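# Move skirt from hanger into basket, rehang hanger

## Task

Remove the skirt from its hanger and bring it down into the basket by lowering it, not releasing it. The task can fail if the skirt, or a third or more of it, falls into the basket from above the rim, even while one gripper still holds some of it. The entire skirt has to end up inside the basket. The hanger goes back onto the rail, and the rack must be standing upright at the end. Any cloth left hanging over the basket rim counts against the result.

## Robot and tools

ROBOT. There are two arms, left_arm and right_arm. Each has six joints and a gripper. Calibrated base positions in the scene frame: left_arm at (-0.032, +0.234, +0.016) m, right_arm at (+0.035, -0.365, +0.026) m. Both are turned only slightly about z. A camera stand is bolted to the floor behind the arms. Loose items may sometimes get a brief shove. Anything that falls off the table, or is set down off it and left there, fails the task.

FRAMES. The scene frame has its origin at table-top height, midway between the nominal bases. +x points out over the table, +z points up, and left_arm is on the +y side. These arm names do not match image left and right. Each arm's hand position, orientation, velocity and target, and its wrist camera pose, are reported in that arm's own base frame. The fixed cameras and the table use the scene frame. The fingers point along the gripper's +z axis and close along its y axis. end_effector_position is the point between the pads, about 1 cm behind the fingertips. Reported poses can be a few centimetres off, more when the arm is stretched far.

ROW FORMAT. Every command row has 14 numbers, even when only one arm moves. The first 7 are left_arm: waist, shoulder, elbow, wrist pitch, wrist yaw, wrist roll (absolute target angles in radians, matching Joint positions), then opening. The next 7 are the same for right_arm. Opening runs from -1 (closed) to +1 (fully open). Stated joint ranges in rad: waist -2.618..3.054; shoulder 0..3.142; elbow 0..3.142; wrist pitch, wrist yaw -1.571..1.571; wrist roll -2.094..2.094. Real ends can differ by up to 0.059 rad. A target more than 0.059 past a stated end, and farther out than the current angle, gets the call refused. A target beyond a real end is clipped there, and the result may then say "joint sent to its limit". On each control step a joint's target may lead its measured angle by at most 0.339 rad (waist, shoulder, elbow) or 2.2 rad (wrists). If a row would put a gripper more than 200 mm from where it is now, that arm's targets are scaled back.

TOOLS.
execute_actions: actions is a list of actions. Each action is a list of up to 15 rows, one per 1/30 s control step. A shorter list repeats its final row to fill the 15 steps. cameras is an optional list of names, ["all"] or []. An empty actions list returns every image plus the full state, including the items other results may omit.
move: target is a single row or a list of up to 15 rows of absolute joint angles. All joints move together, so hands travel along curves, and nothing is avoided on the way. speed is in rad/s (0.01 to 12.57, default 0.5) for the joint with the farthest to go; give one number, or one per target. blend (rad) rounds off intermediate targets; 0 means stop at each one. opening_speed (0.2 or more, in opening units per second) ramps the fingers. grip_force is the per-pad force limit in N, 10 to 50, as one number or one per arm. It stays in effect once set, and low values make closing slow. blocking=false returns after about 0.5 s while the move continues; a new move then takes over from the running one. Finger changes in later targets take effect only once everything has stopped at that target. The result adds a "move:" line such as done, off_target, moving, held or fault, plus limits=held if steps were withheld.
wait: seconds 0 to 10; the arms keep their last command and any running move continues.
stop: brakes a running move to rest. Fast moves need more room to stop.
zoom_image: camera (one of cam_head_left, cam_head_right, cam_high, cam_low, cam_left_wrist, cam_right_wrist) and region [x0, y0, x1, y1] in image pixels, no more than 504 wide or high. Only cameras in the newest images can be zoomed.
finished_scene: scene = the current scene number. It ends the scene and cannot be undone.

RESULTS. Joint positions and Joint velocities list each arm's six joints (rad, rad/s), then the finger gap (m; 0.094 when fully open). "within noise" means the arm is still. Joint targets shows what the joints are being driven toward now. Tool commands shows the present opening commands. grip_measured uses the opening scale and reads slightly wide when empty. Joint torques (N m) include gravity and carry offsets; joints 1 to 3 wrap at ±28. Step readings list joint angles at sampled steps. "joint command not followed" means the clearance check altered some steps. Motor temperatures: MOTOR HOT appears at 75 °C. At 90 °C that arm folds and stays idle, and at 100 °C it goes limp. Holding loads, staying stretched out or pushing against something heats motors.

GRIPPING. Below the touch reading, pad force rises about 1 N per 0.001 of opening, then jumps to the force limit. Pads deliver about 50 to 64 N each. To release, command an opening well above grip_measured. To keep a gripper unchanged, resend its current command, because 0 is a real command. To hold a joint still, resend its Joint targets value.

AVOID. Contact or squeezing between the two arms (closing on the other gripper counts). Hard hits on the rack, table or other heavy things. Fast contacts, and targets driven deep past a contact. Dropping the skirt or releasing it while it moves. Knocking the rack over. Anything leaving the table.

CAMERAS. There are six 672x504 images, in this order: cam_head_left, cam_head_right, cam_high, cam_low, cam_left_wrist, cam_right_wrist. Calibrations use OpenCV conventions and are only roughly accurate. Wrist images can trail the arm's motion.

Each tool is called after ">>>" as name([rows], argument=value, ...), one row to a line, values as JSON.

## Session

>>> execute_actions(actions=[])

Scene clock: 0.00 s.
left_arm: end_effector_position=(+0.2451, -0.2393, +0.4719) grip_measured=-0.842 end_effector_quat_wxyz=(+0.521, +0.278, +0.787, -0.179) | right_arm: end_effector_position=(+0.3838, +0.0010, +0.4071) grip_measured=+1.000 end_effector_quat_wxyz=(+0.707, +0.000, +0.707, +0.000)
Joint positions: left_arm=[-0.875 1.323 1.974 -1.062 -0.188 -0.072 0.007] | right_arm=[0 1.047 1.047 0 0 0 0.094]
Joint velocities: within noise
Joint torques (N m): no reading
Motor temperatures (°C): left_arm=[26 27 32 31 23 26 24] | right_arm=[27 24 29 26 23 24 25]
Heat: left arm: 32 °C; right arm: 29 °C.
Joint targets: left_arm=[-0.875 1.315 1.986 -1.023 -0.190 -0.073] | right_arm=[0.000 1.040 1.058 0.004 0.000 0.000]
Tool commands: left_gripper/opening=-1.0 right_gripper/opening=+1.0
camera_calibration:
cam_left_wrist: T_world_to_cam=[[-0.626239, -0.779604, -0.00642835, -0.029052], [-0.584981, 0.475321, -0.657166, 0.6028], [0.515385, -0.407783, -0.753718, 0.217845], [0, 0, 0, 1]] pos_world=[0.222159, -0.220339, 0.560147]

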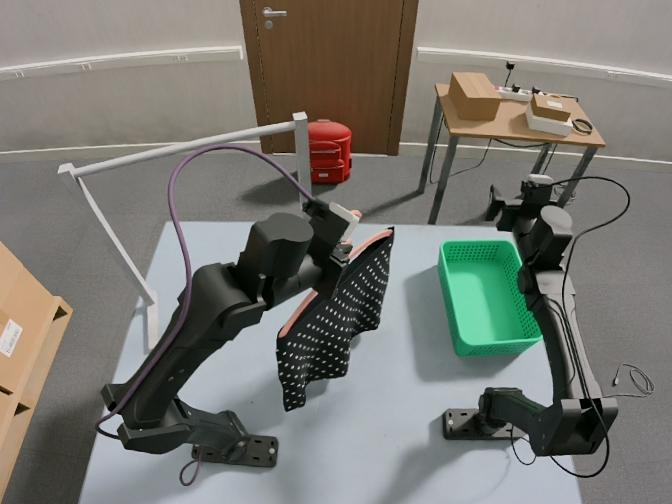

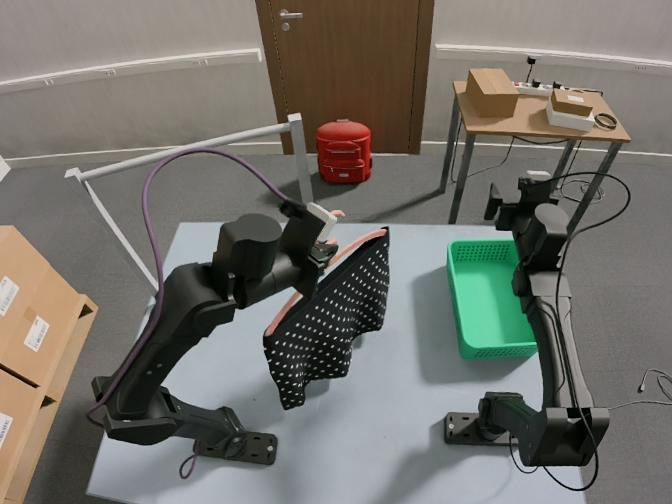

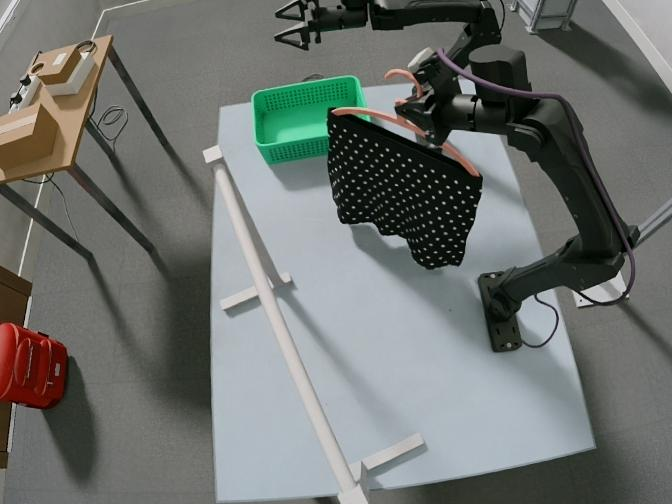

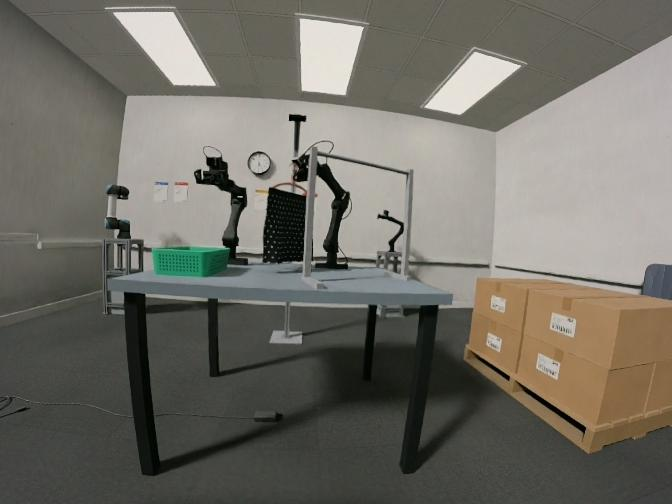

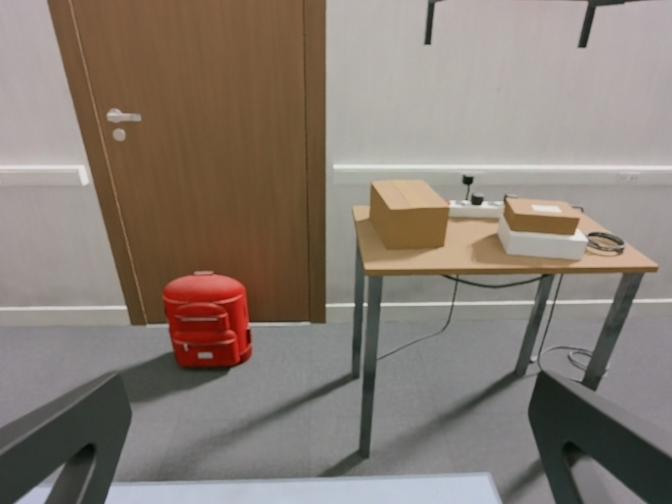

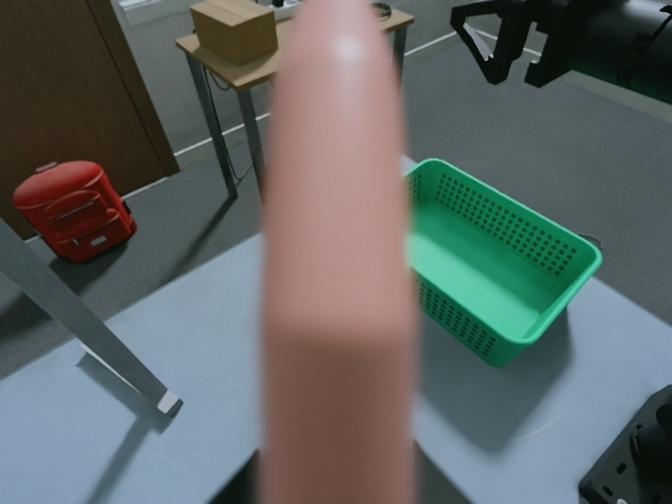

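>>> zoom_image(camera="cam_head_left", region=[250, 190, 420, 420])

>>> zoom_image(camera="cam_high", region=[310, 50, 510, 280])

>>> zoom_image(camera="cam_low", region=[140, 130, 440, 290])

Scaled by 2.191.

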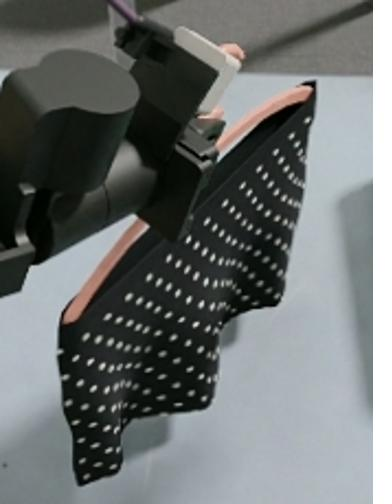

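Scaled by 2.191.

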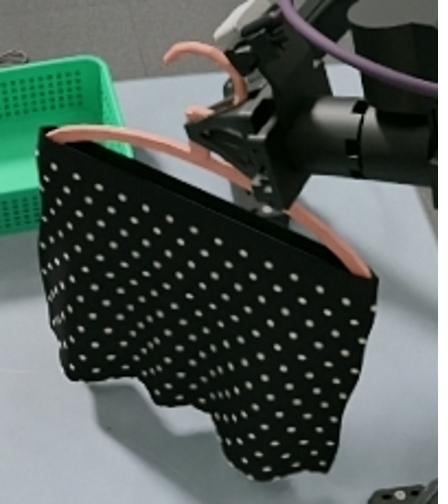

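Scaled by 1.680.

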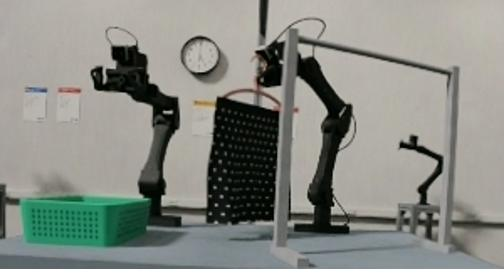

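>>> move(target=[-0.245, 1.735, 2.367, -1.082, 1.25, 0.43, -1, -0.40, 1.0, 0.75, -0.05, -1.45, -0.2, 1], speed=0.6, cameras=["cam_head_left","cam_high","cam_low","cam_left_wrist"])

>>> zoom_image(camera="cam_head_left", region=[255, 150, 555, 375])

Scene clock: 12.00 s.
left_arm: end_effector_position=(+0.2962, -0.2479, +0.5026) grip_measured=-0.842 end_effector_quat_wxyz=(+0.461, +0.508, +0.571, -0.450) | right_arm: end_effector_position=(+0.2758, +0.0806, +0.3124) grip_measured=+1.000 end_effector_quat_wxyz=(+0.582, -0.330, +0.641, +0.378)
Joint positions: left_arm=[-0.247 1.73 2.327 -1.097 1.211 0.426 0.007] | right_arm=[-0.391 1.019 0.763 -0.036 -1.437 -0.188 0.094]
Joint torques (N m): left_arm=[0.29 -6.23 9.22 1.66 0.58 -0.01] | right_arm=[-0.75 -4.12 5.79 1.09 -0.33 -0.1]
Heat: left arm: 35 °C; right arm: 31 °C.
Joint targets: left_arm=[-0.245 1.735 2.367 -1.082 1.250 0.430] | right_arm=[-0.400 1.000 0.750 -0.050 -1.450 -0.200]
move: off_target (left_arm); left_arm: the elbow is farthest, 0.040 rad from its target
camera_calibration:
cam_left_wrist: T_world_to_cam=[[-0.99602, -0.0757162, 0.0470153, 0.253605], [-0.082197, 0.57646, -0.812981, 0.611393], [0.0344534, -0.81361, -0.580389, 0.165822], [0, 0, 0, 1]] pos_world=[0.297137, -0.198327, 0.581368]
Images, in order (width x height): cam_head_left 672x504, cam_high 672x504, cam_low 672x504, cam_left_wrist 672x504.

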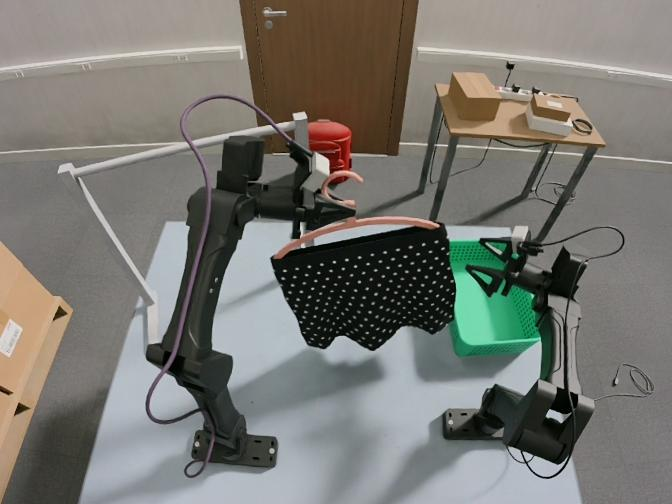

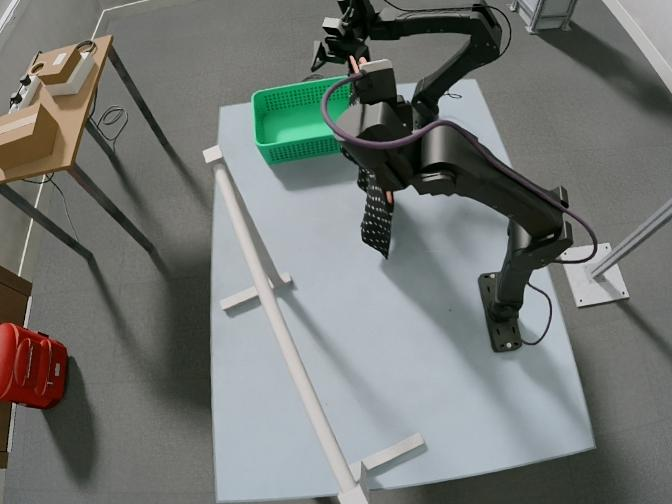

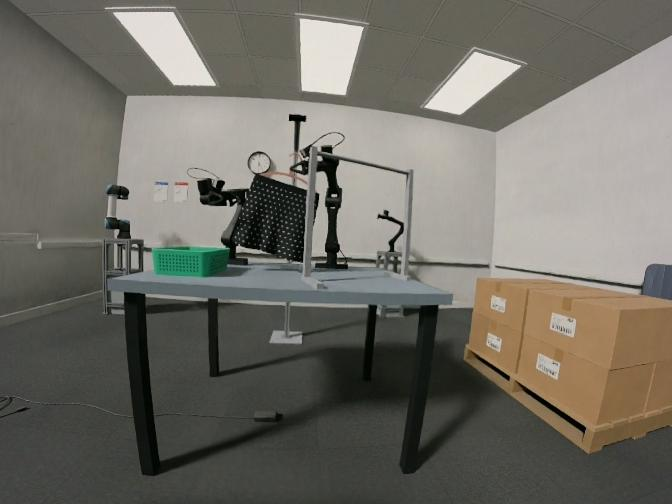

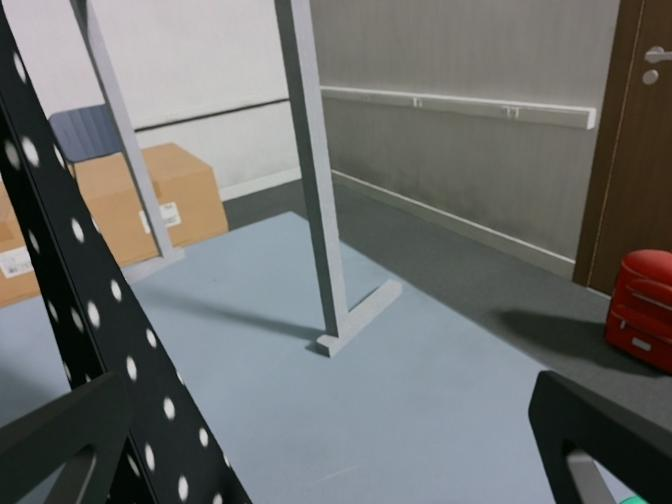

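Scaled by 1.680.

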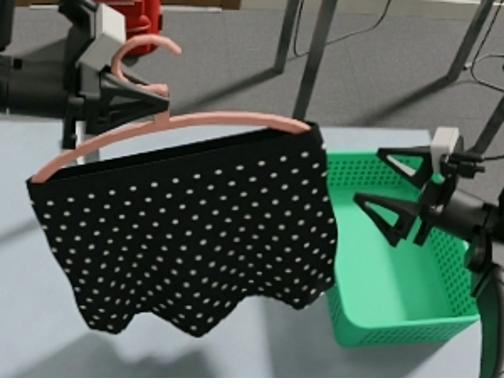

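>>> move([
  [-0.245, 1.735, 2.367, -1.082, 1.25, 0.43, -1, -0.333, 0.851, 0.50, 0.355, -1.45, 0, 1],
  [-0.245, 1.735, 2.367, -1.082, 1.25, 0.43, -1, 0.151, 1.102, 0.585, 0.53, -1.33, 0, 1],
], speed=0.5, blend=[0.05,0], cameras=["cam_head_left","cam_low","cam_left_wrist"])

>>> zoom_image(camera="cam_head_left", region=[255, 150, 555, 375])

>>> zoom_image(camera="cam_low", region=[200, 140, 340, 280])

Scene clock: 17.83 s.
left_arm: end_effector_position=(+0.2962, -0.2480, +0.5027) grip_measured=-0.842 end_effector_quat_wxyz=(+0.462, +0.508, +0.571, -0.450) | right_arm: end_effector_position=(+0.2246, +0.2107, +0.2743) grip_measured=+1.000 end_effector_quat_wxyz=(+0.516, -0.473, +0.529, +0.480)
Joint positions: left_arm=[-0.247 1.73 2.327 -1.097 1.212 0.427 0.007] | right_arm=[0.144 1.097 0.551 0.517 -1.335 -0.01 0.094]
Joint torques (N m): left_arm=[0.32 -6.17 9.21 1.66 0.59 0] | right_arm=[0.64 -2.48 10.02 1.44 -0.02 0.12]
Heat: left arm: 35 °C; right arm: 31 °C.
Joint targets: left_arm=[-0.245 1.735 2.367 -1.082 1.250 0.430] | right_arm=[0.151 1.102 0.585 0.530 -1.330 0.000]
move: off_target (left_arm); left_arm: the elbow is farthest, 0.040 rad from its target
camera_calibration:
cam_left_wrist: T_world_to_cam=[[-0.996091, -0.0752708, 0.0462385, 0.254067], [-0.0812989, 0.57635, -0.813149, 0.611196], [0.0345568, -0.813729, -0.580216, 0.16567], [0, 0, 0, 1]] pos_world=[0.297039, -0.198328, 0.58137]
Images, in order (width x height): cam_head_left 672x504, cam_low 672x504, cam_left_wrist 672x504.

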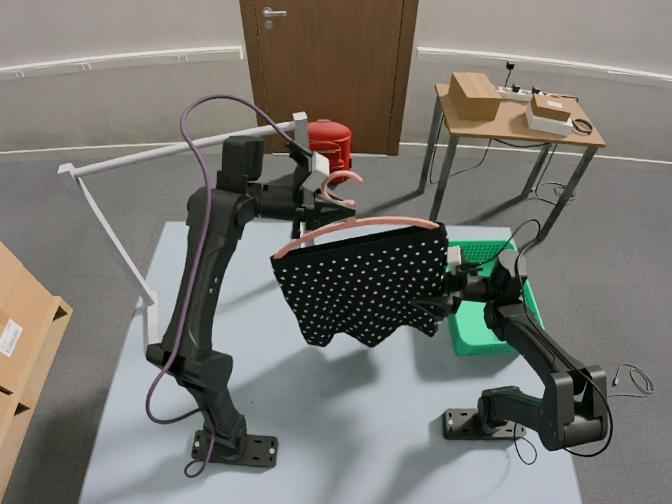

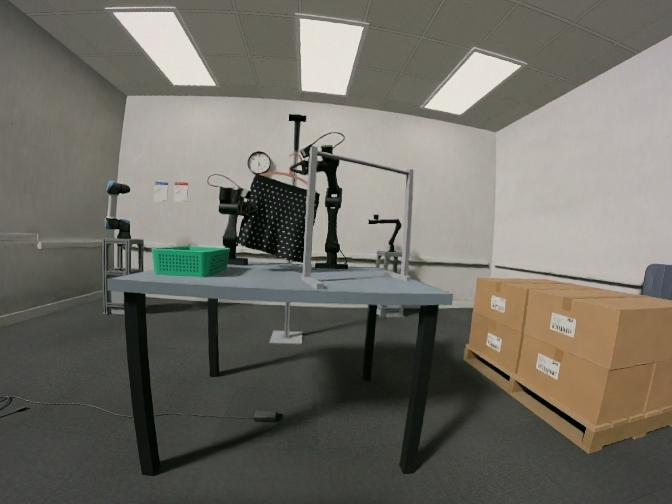

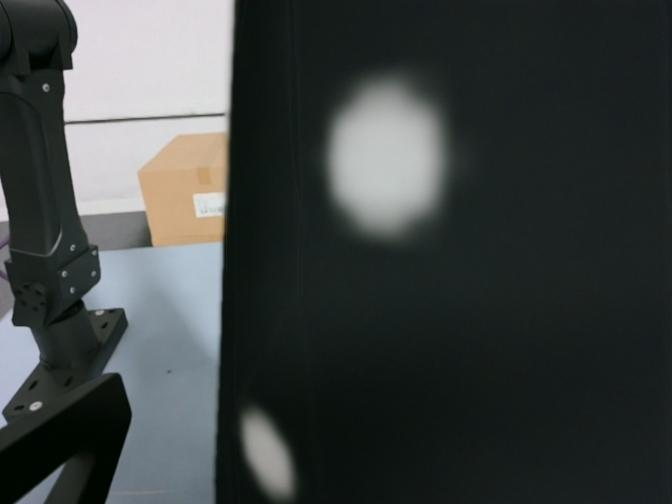

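Scaled by 1.680.

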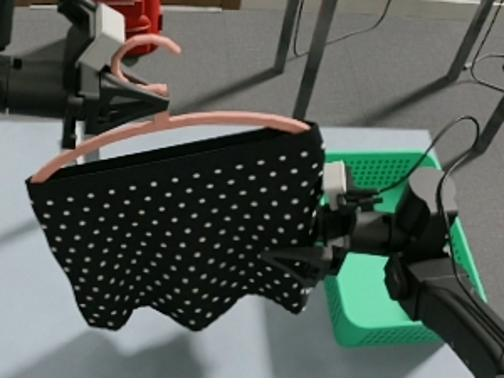

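Scaled by 3.600.

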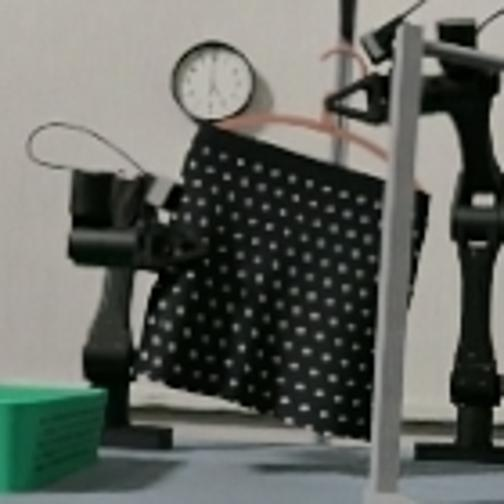

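>>> move([
  [-0.245, 1.735, 2.367, -1.082, 1.25, 0.43, -1, 0.151, 1.102, 0.585, 0.53, -1.33, 0, 1],
  [-0.245, 1.735, 2.367, -1.082, 1.25, 0.43, -1, 0.151, 1.102, 0.585, 0.53, -1.33, 0, -1],
], speed=0.5, opening_speed=1.0, cameras=["cam_head_left","cam_low","cam_left_wrist"])

>>> zoom_image(camera="cam_head_left", region=[255, 150, 555, 375])

Scene clock: 23.33 s.
left_arm: end_effector_position=(+0.2960, -0.2479, +0.5023) grip_measured=-0.842 end_effector_quat_wxyz=(+0.461, +0.508, +0.572, -0.451) | right_arm: end_effector_position=(+0.2249, +0.2107, +0.2746) grip_measured=-0.972 end_effector_quat_wxyz=(+0.517, -0.473, +0.528, +0.479)
Joint positions: left_arm=[-0.247 1.73 2.327 -1.1 1.212 0.427 0.007] | right_arm=[0.144 1.097 0.551 0.519 -1.333 -0.01 0.001]
Joint torques (N m): left_arm=[0.31 -6.17 9.22 1.68 0.57 0] | right_arm=[0.59 -2.45 9.87 1.4 -0.03 0.12]
Heat: left arm: 35 °C; right arm: 31 °C.
Joint targets: left_arm=[-0.245 1.735 2.367 -1.082 1.250 0.430] | right_arm=[0.151 1.102 0.585 0.530 -1.330 0.000]
move: off_target (left_arm); left_arm: the elbow is farthest, 0.040 rad from its target
camera_calibration:
cam_left_wrist: T_world_to_cam=[[-0.995969, -0.0752952, 0.048756, 0.252667], [-0.0833915, 0.576925, -0.812529, 0.611411], [0.0330509, -0.813319, -0.580879, 0.166463], [0, 0, 0, 1]] pos_world=[0.297133, -0.198327, 0.581165]
Images, in order (width x height): cam_head_left 672x504, cam_low 672x504, cam_left_wrist 672x504.

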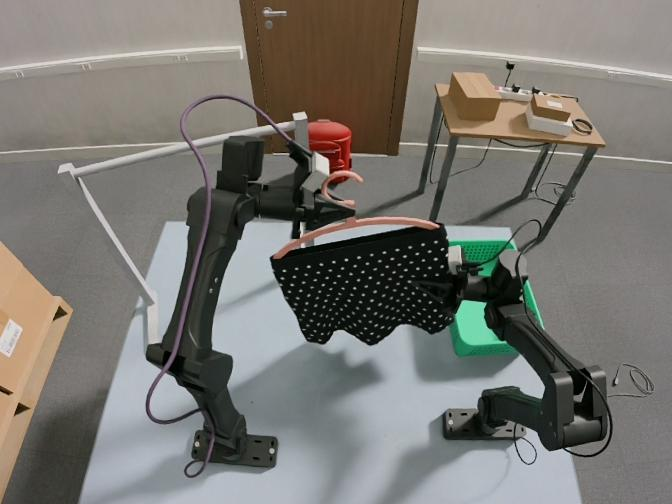

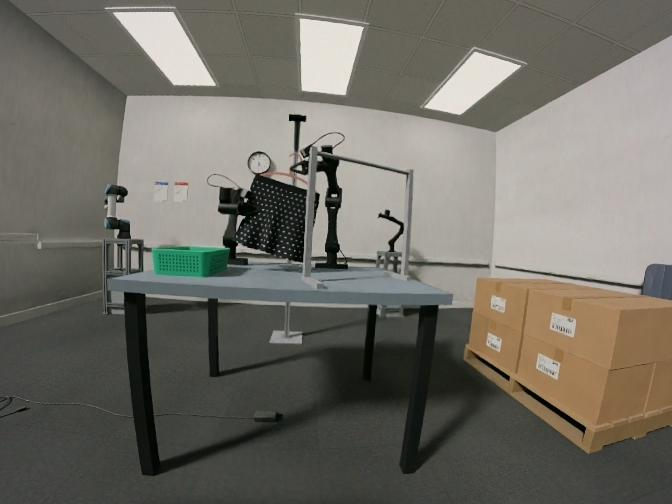

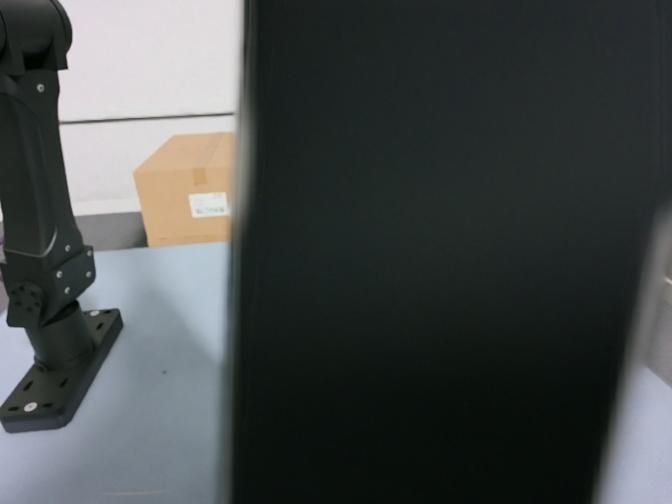

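Scaled by 1.680.

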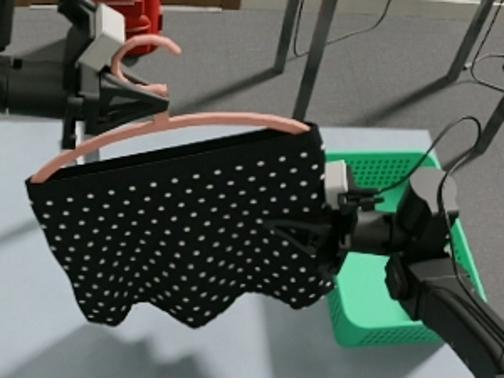

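>>> move([
  [-0.27, 1.20, 1.29, 0.32, 1.18, -0.38, -1, 0.135, 1.102, 0.53, 0.585, -1.33, 0, -1],
  [-0.28, 1.07, 1.29, 0.23, 1.18, -0.38, -1, 0.11, 1.11, 0.49, 0.62, -1.33, 0, -1],
], speed=[0.4,0.15], cameras=["cam_head_left","cam_low","cam_left_wrist"])

>>> zoom_image(camera="cam_head_left", region=[255, 150, 555, 375])

Scene clock: 30.93 s.
left_arm: end_effector_position=(+0.1979, -0.2283, +0.5141) grip_measured=-0.842 end_effector_quat_wxyz=(+0.561, +0.443, +0.478, -0.511) | right_arm: end_effector_position=(+0.2279, +0.2044, +0.2656) grip_measured=-0.974 end_effector_quat_wxyz=(+0.535, -0.474, +0.524, +0.464)
Joint positions: left_arm=[-0.276 1.084 1.28 0.215 1.18 -0.375 0.007] | right_arm=[0.118 1.107 0.499 0.62 -1.332 -0.009 0.001]
Joint torques (N m): left_arm=[-0.36 -3.26 7.77 1.5 -0.2 -0.1] | right_arm=[-0.68 -2.56 5.74 1.3 0.05 0.14]
Heat: left arm: 35 °C; right arm: 31 °C.
Joint targets: left_arm=[-0.280 1.070 1.290 0.230 1.180 -0.380] | right_arm=[0.110 1.110 0.490 0.620 -1.330 0.000]
move: done
camera_calibration:
cam_left_wrist: T_world_to_cam=[[-0.996515, -0.0829575, -0.0087188, 0.183737], [-0.01604, 0.293147, -0.955933, 0.597095], [0.0818576, -0.952461, -0.293456, 0.00327134], [0, 0, 0, 1]] pos_world=[0.192406, -0.156678, 0.573345]
Images, in order (width x height): cam_head_left 672x504, cam_low 672x504, cam_left_wrist 672x504.

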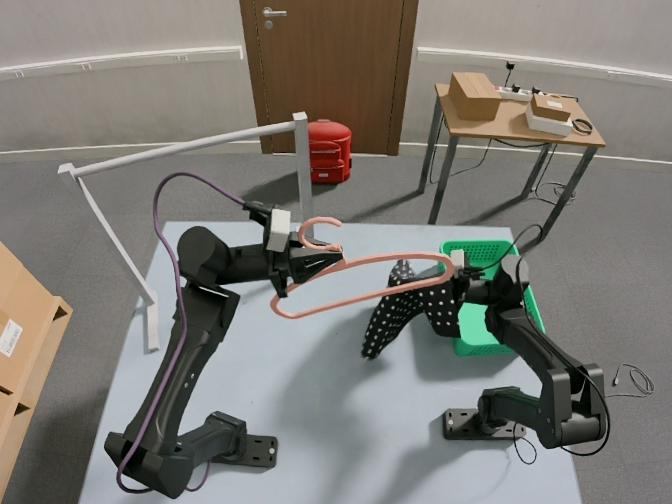

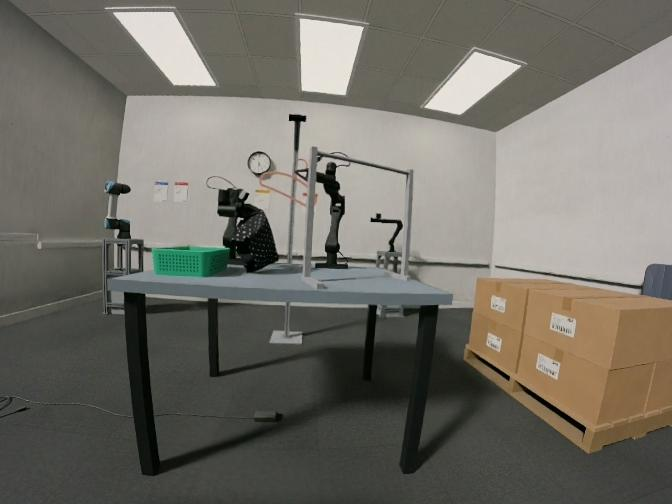

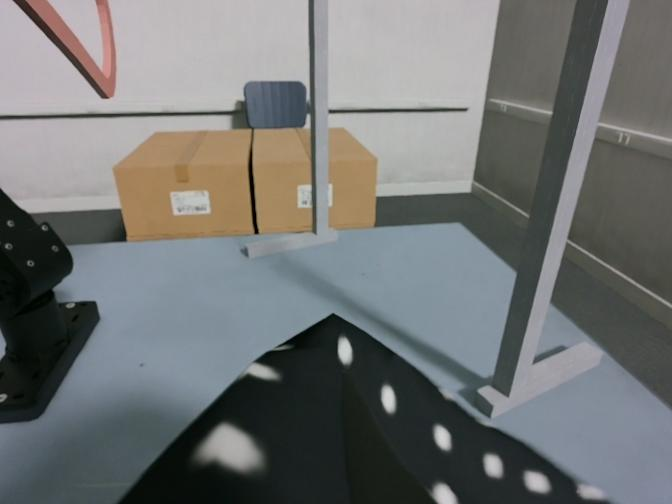

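Scaled by 1.680.

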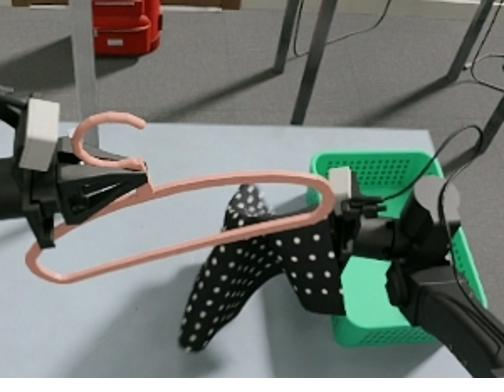

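>>> move([
  [0.35, 0.617, 1.44, -1.03, 0.0, 0.0, -1, 0.11, 1.11, 0.49, 0.62, -1.33, 0, -1],
  [0.35, 0.617, 1.44, -1.03, 0.0, 0.0, -1, 0.077, 1.106, 1.31, -0.184, -1.33, 0, -1],
  [0.35, 0.617, 1.44, -1.03, 0.0, 0.0, -1, -0.05, 1.289, 1.95, -1.342, 0, 0, -1],
], speed=[0.7, 0.5, 0.5], blend=[0,0.1,0], cameras=["cam_head_left","cam_high","cam_low","cam_left_wrist"])

>>> zoom_image(camera="cam_low", region=[130, 130, 290, 290])

Scene clock: 42.53 s.
left_arm: end_effector_position=(+0.1691, +0.0600, +0.4275) grip_measured=-0.842 end_effector_quat_wxyz=(+0.606, -0.134, +0.778, +0.100) | right_arm: end_effector_position=(+0.2953, -0.0101, +0.3986) grip_measured=-0.974 end_effector_quat_wxyz=(+0.410, +0.014, +0.912, -0.008)
Joint positions: left_arm=[0.344 0.627 1.414 -1.037 0.009 -0.005 0.007] | right_arm=[-0.041 1.285 1.916 -1.356 -0.006 -0.009 0.001]
Joint torques (N m): left_arm=[0.64 1.91 7.51 2.08 -0.11 0] | right_arm=[-0.83 -2.29 8.08 1.57 0.07 0.07]
Motor temperatures (°C): left_arm=[26 29 36 36 24 26 26] | right_arm=[27 24 32 29 23 24 26]
Heat: left arm: 36 °C; right arm: 32 °C.
Joint targets: left_arm=[0.350 0.617 1.440 -1.030 0.000 0.000] | right_arm=[-0.050 1.289 1.950 -1.342 0.000 0.000]
move: done
camera_calibration:
cam_left_wrist: T_world_to_cam=[[0.32749, -0.94482, 0.00811989, -0.00120923], [-0.606359, -0.216749, -0.765081, 0.47818], [0.724624, 0.245633, -0.643883, 0.224037], [0, 0, 0, 1]] pos_world=[0.128002, 0.0474716, 0.51011]
Images, in order (width x height): cam_head_left 672x504, cam_high 672x504, cam_low 672x504, cam_left_wrist 672x504.

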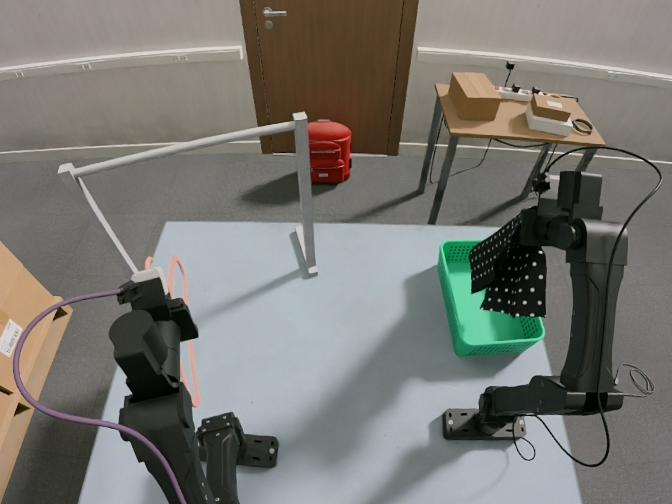

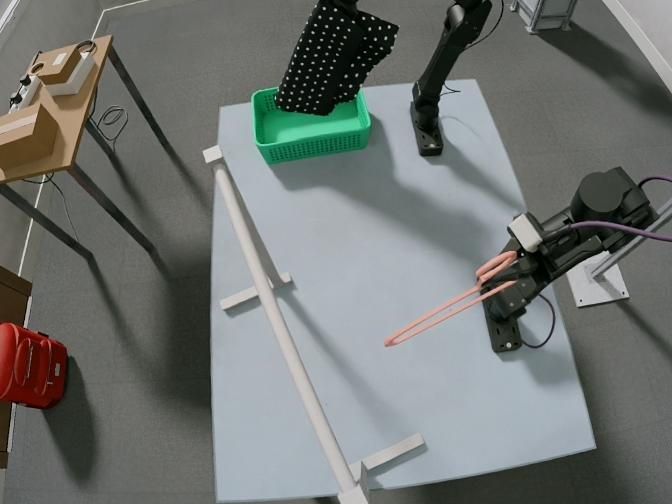

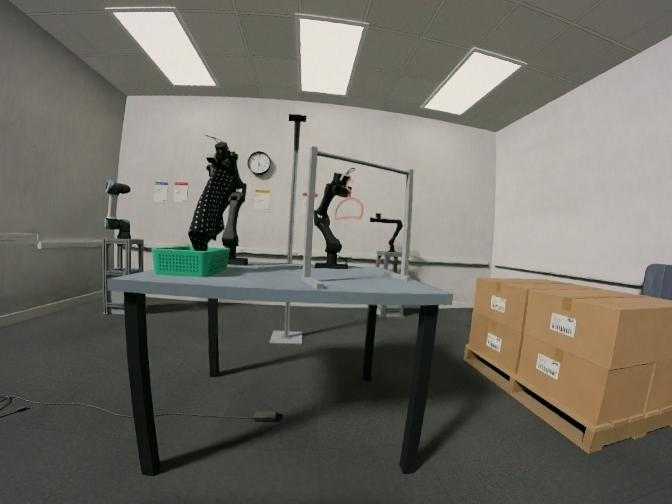

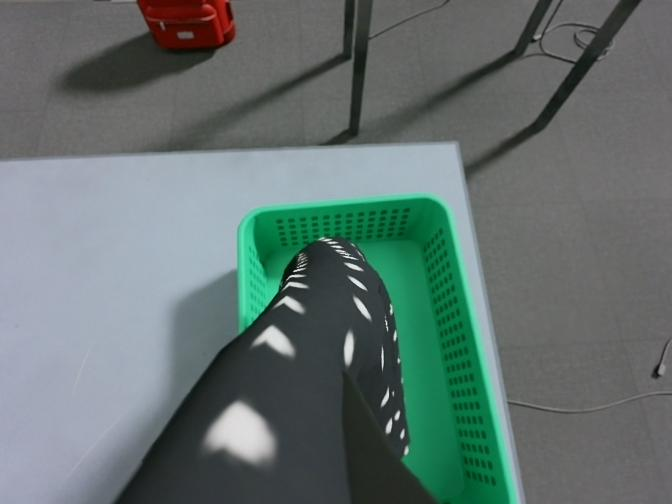

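Scaled by 3.150.

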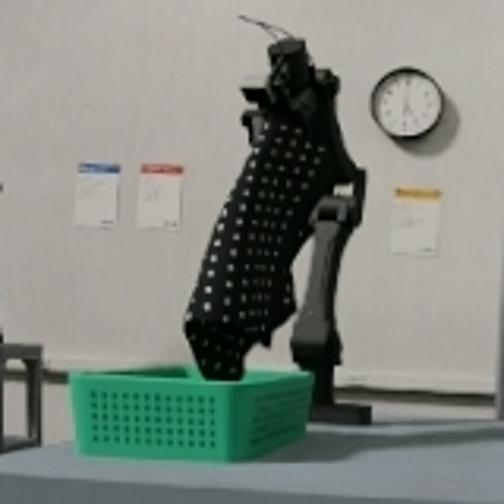

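>>> move([
  [0.35, 0.617, 1.44, -1.03, 0.0, 0.0, -1, -0.09, 1.382, 1.61, -1.355, 0, 0, -1],
  [0.35, 0.617, 1.44, -1.03, 0.0, 0.0, -1, -0.09, 1.60, 1.47, -1.14, 0, 0, -1],
], speed=[0.35, 0.3], blend=[0.05,0], cameras=["cam_head_left","cam_high","cam_low","cam_left_wrist"])

>>> zoom_image(camera="cam_high", region=[240, 30, 400, 180])

Scene clock: 47.60 s.
left_arm: end_effector_position=(+0.1691, +0.0600, +0.4275) grip_measured=-0.842 end_effector_quat_wxyz=(+0.606, -0.134, +0.778, +0.100) | right_arm: end_effector_position=(+0.3487, -0.0262, +0.1731) grip_measured=-0.974 end_effector_quat_wxyz=(+0.146, +0.035, +0.989, -0.004)
Joint positions: left_arm=[0.344 0.627 1.414 -1.037 0.009 -0.005 0.007] | right_arm=[-0.08 1.597 1.478 -1.158 -0.004 -0.009 0.001]
Joint torques (N m): left_arm=[0.66 1.95 7.43 2.07 -0.11 0.01] | right_arm=[-0.83 -7.08 5.65 0.92 0.06 0.08]
Heat: left arm: 37 °C; right arm: 32 °C.
Joint targets: left_arm=[0.350 0.617 1.440 -1.030 0.000 0.000] | right_arm=[-0.090 1.600 1.470 -1.140 0.000 0.000]
move: done
camera_calibration:
cam_left_wrist: T_world_to_cam=[[0.32749, -0.94482, 0.00811989, -0.00120923], [-0.606359, -0.216749, -0.765081, 0.47818], [0.724624, 0.245633, -0.643883, 0.224037], [0, 0, 0, 1]] pos_world=[0.128002, 0.0474716, 0.51011]
Images, in order (width x height): cam_head_left 672x504, cam_high 672x504, cam_low 672x504, cam_left_wrist 672x504.

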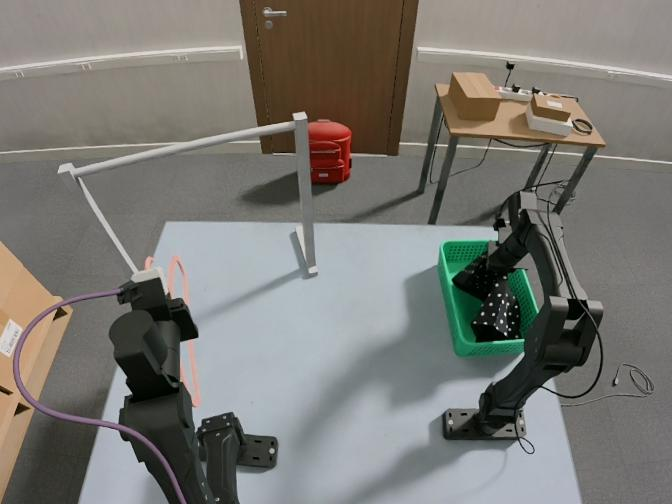

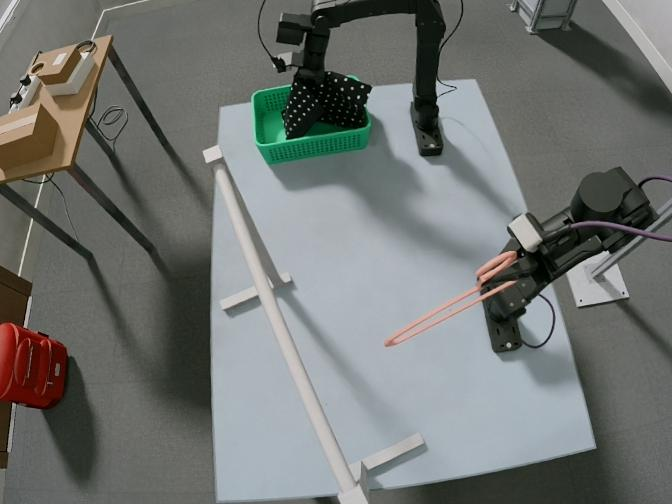

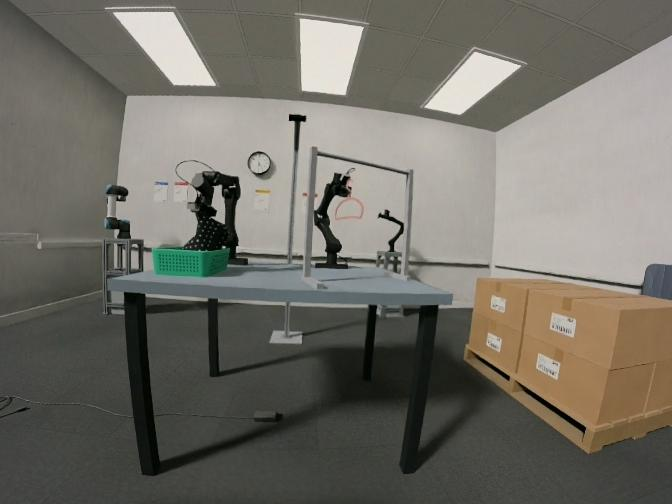

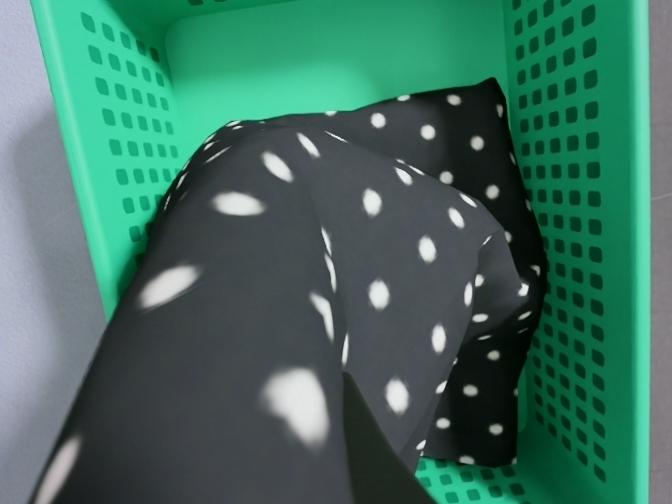

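Scaled by 3.150.

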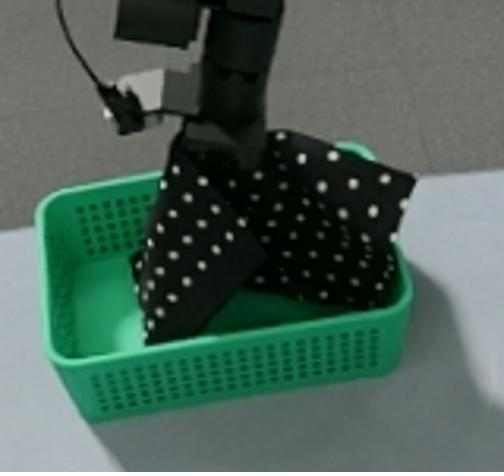

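>>> move([
  [0.35, 0.617, 1.44, -1.03, 0.0, 0.0, -1, -0.07, 1.715, 1.31, -0.841, 0, 0, -1],
  [0.35, 0.617, 1.44, -1.03, 0.0, 0.0, -1, -0.065, 1.747, 1.185, -0.676, 0, 0, -1],
], speed=[0.25, 0.25], blend=[0.03,0], cameras=["cam_head_left","cam_high","cam_left_wrist"])

>>> zoom_image(camera="cam_high", region=[240, 30, 400, 180])

Scene clock: 51.50 s.
left_arm: end_effector_position=(+0.1691, +0.0600, +0.4275) grip_measured=-0.842 end_effector_quat_wxyz=(+0.606, -0.134, +0.778, +0.100) | right_arm: end_effector_position=(+0.3885, -0.0268, +0.0705) grip_measured=-0.974 end_effector_quat_wxyz=(+0.173, +0.031, +0.984, -0.005)
Joint positions: left_arm=[0.344 0.627 1.414 -1.037 0.009 -0.005 0.007] | right_arm=[-0.073 1.733 1.198 -0.688 -0.004 -0.009 0.001]
Joint torques (N m): left_arm=[0.65 1.94 7.46 2.06 -0.11 0.01] | right_arm=[0.69 -7.31 5.16 0.96 -0.01 0.09]
Heat: left arm: 38 °C; right arm: 31 °C.
Joint targets: left_arm=[0.350 0.617 1.440 -1.030 0.000 0.000] | right_arm=[-0.065 1.747 1.185 -0.676 0.000 0.000]
move: done
camera_calibration:
cam_left_wrist: T_world_to_cam=[[0.32749, -0.94482, 0.00811989, -0.00120923], [-0.606359, -0.216749, -0.765081, 0.47818], [0.724624, 0.245633, -0.643883, 0.224037], [0, 0, 0, 1]] pos_world=[0.128002, 0.0474716, 0.51011]
Images, in order (width x height): cam_head_left 672x504, cam_high 672x504, cam_left_wrist 672x504.

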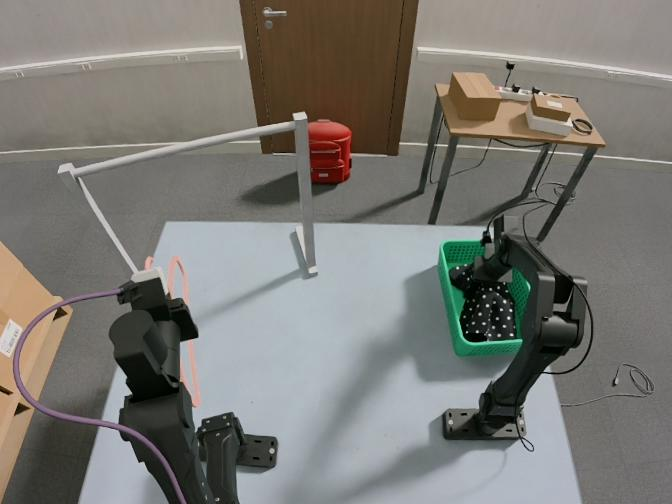

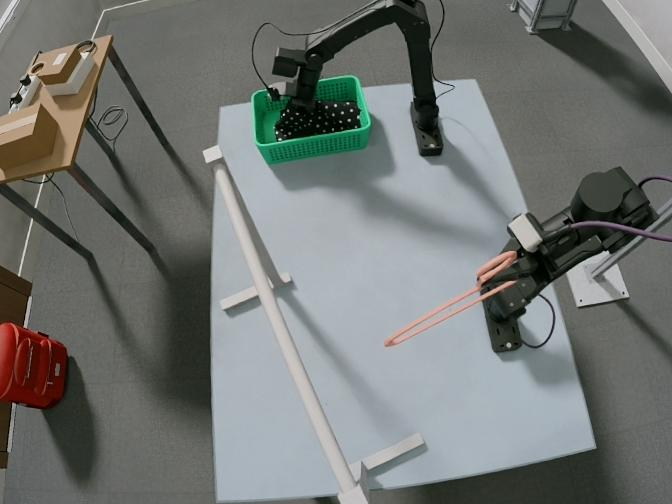

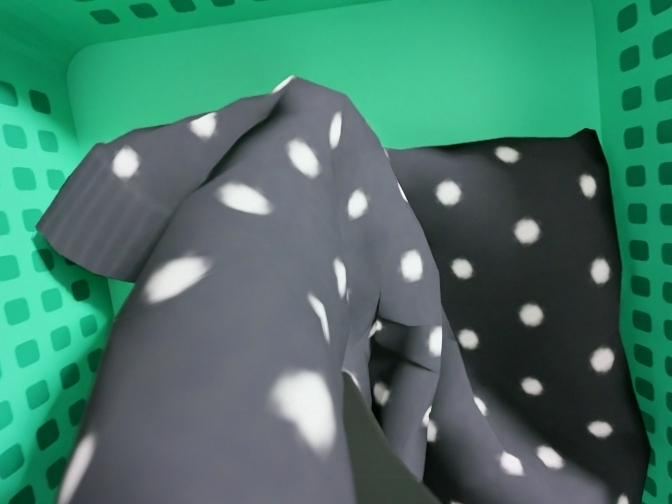

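Scaled by 3.150.

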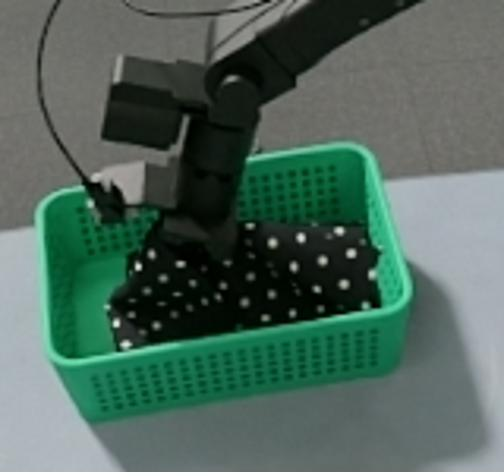

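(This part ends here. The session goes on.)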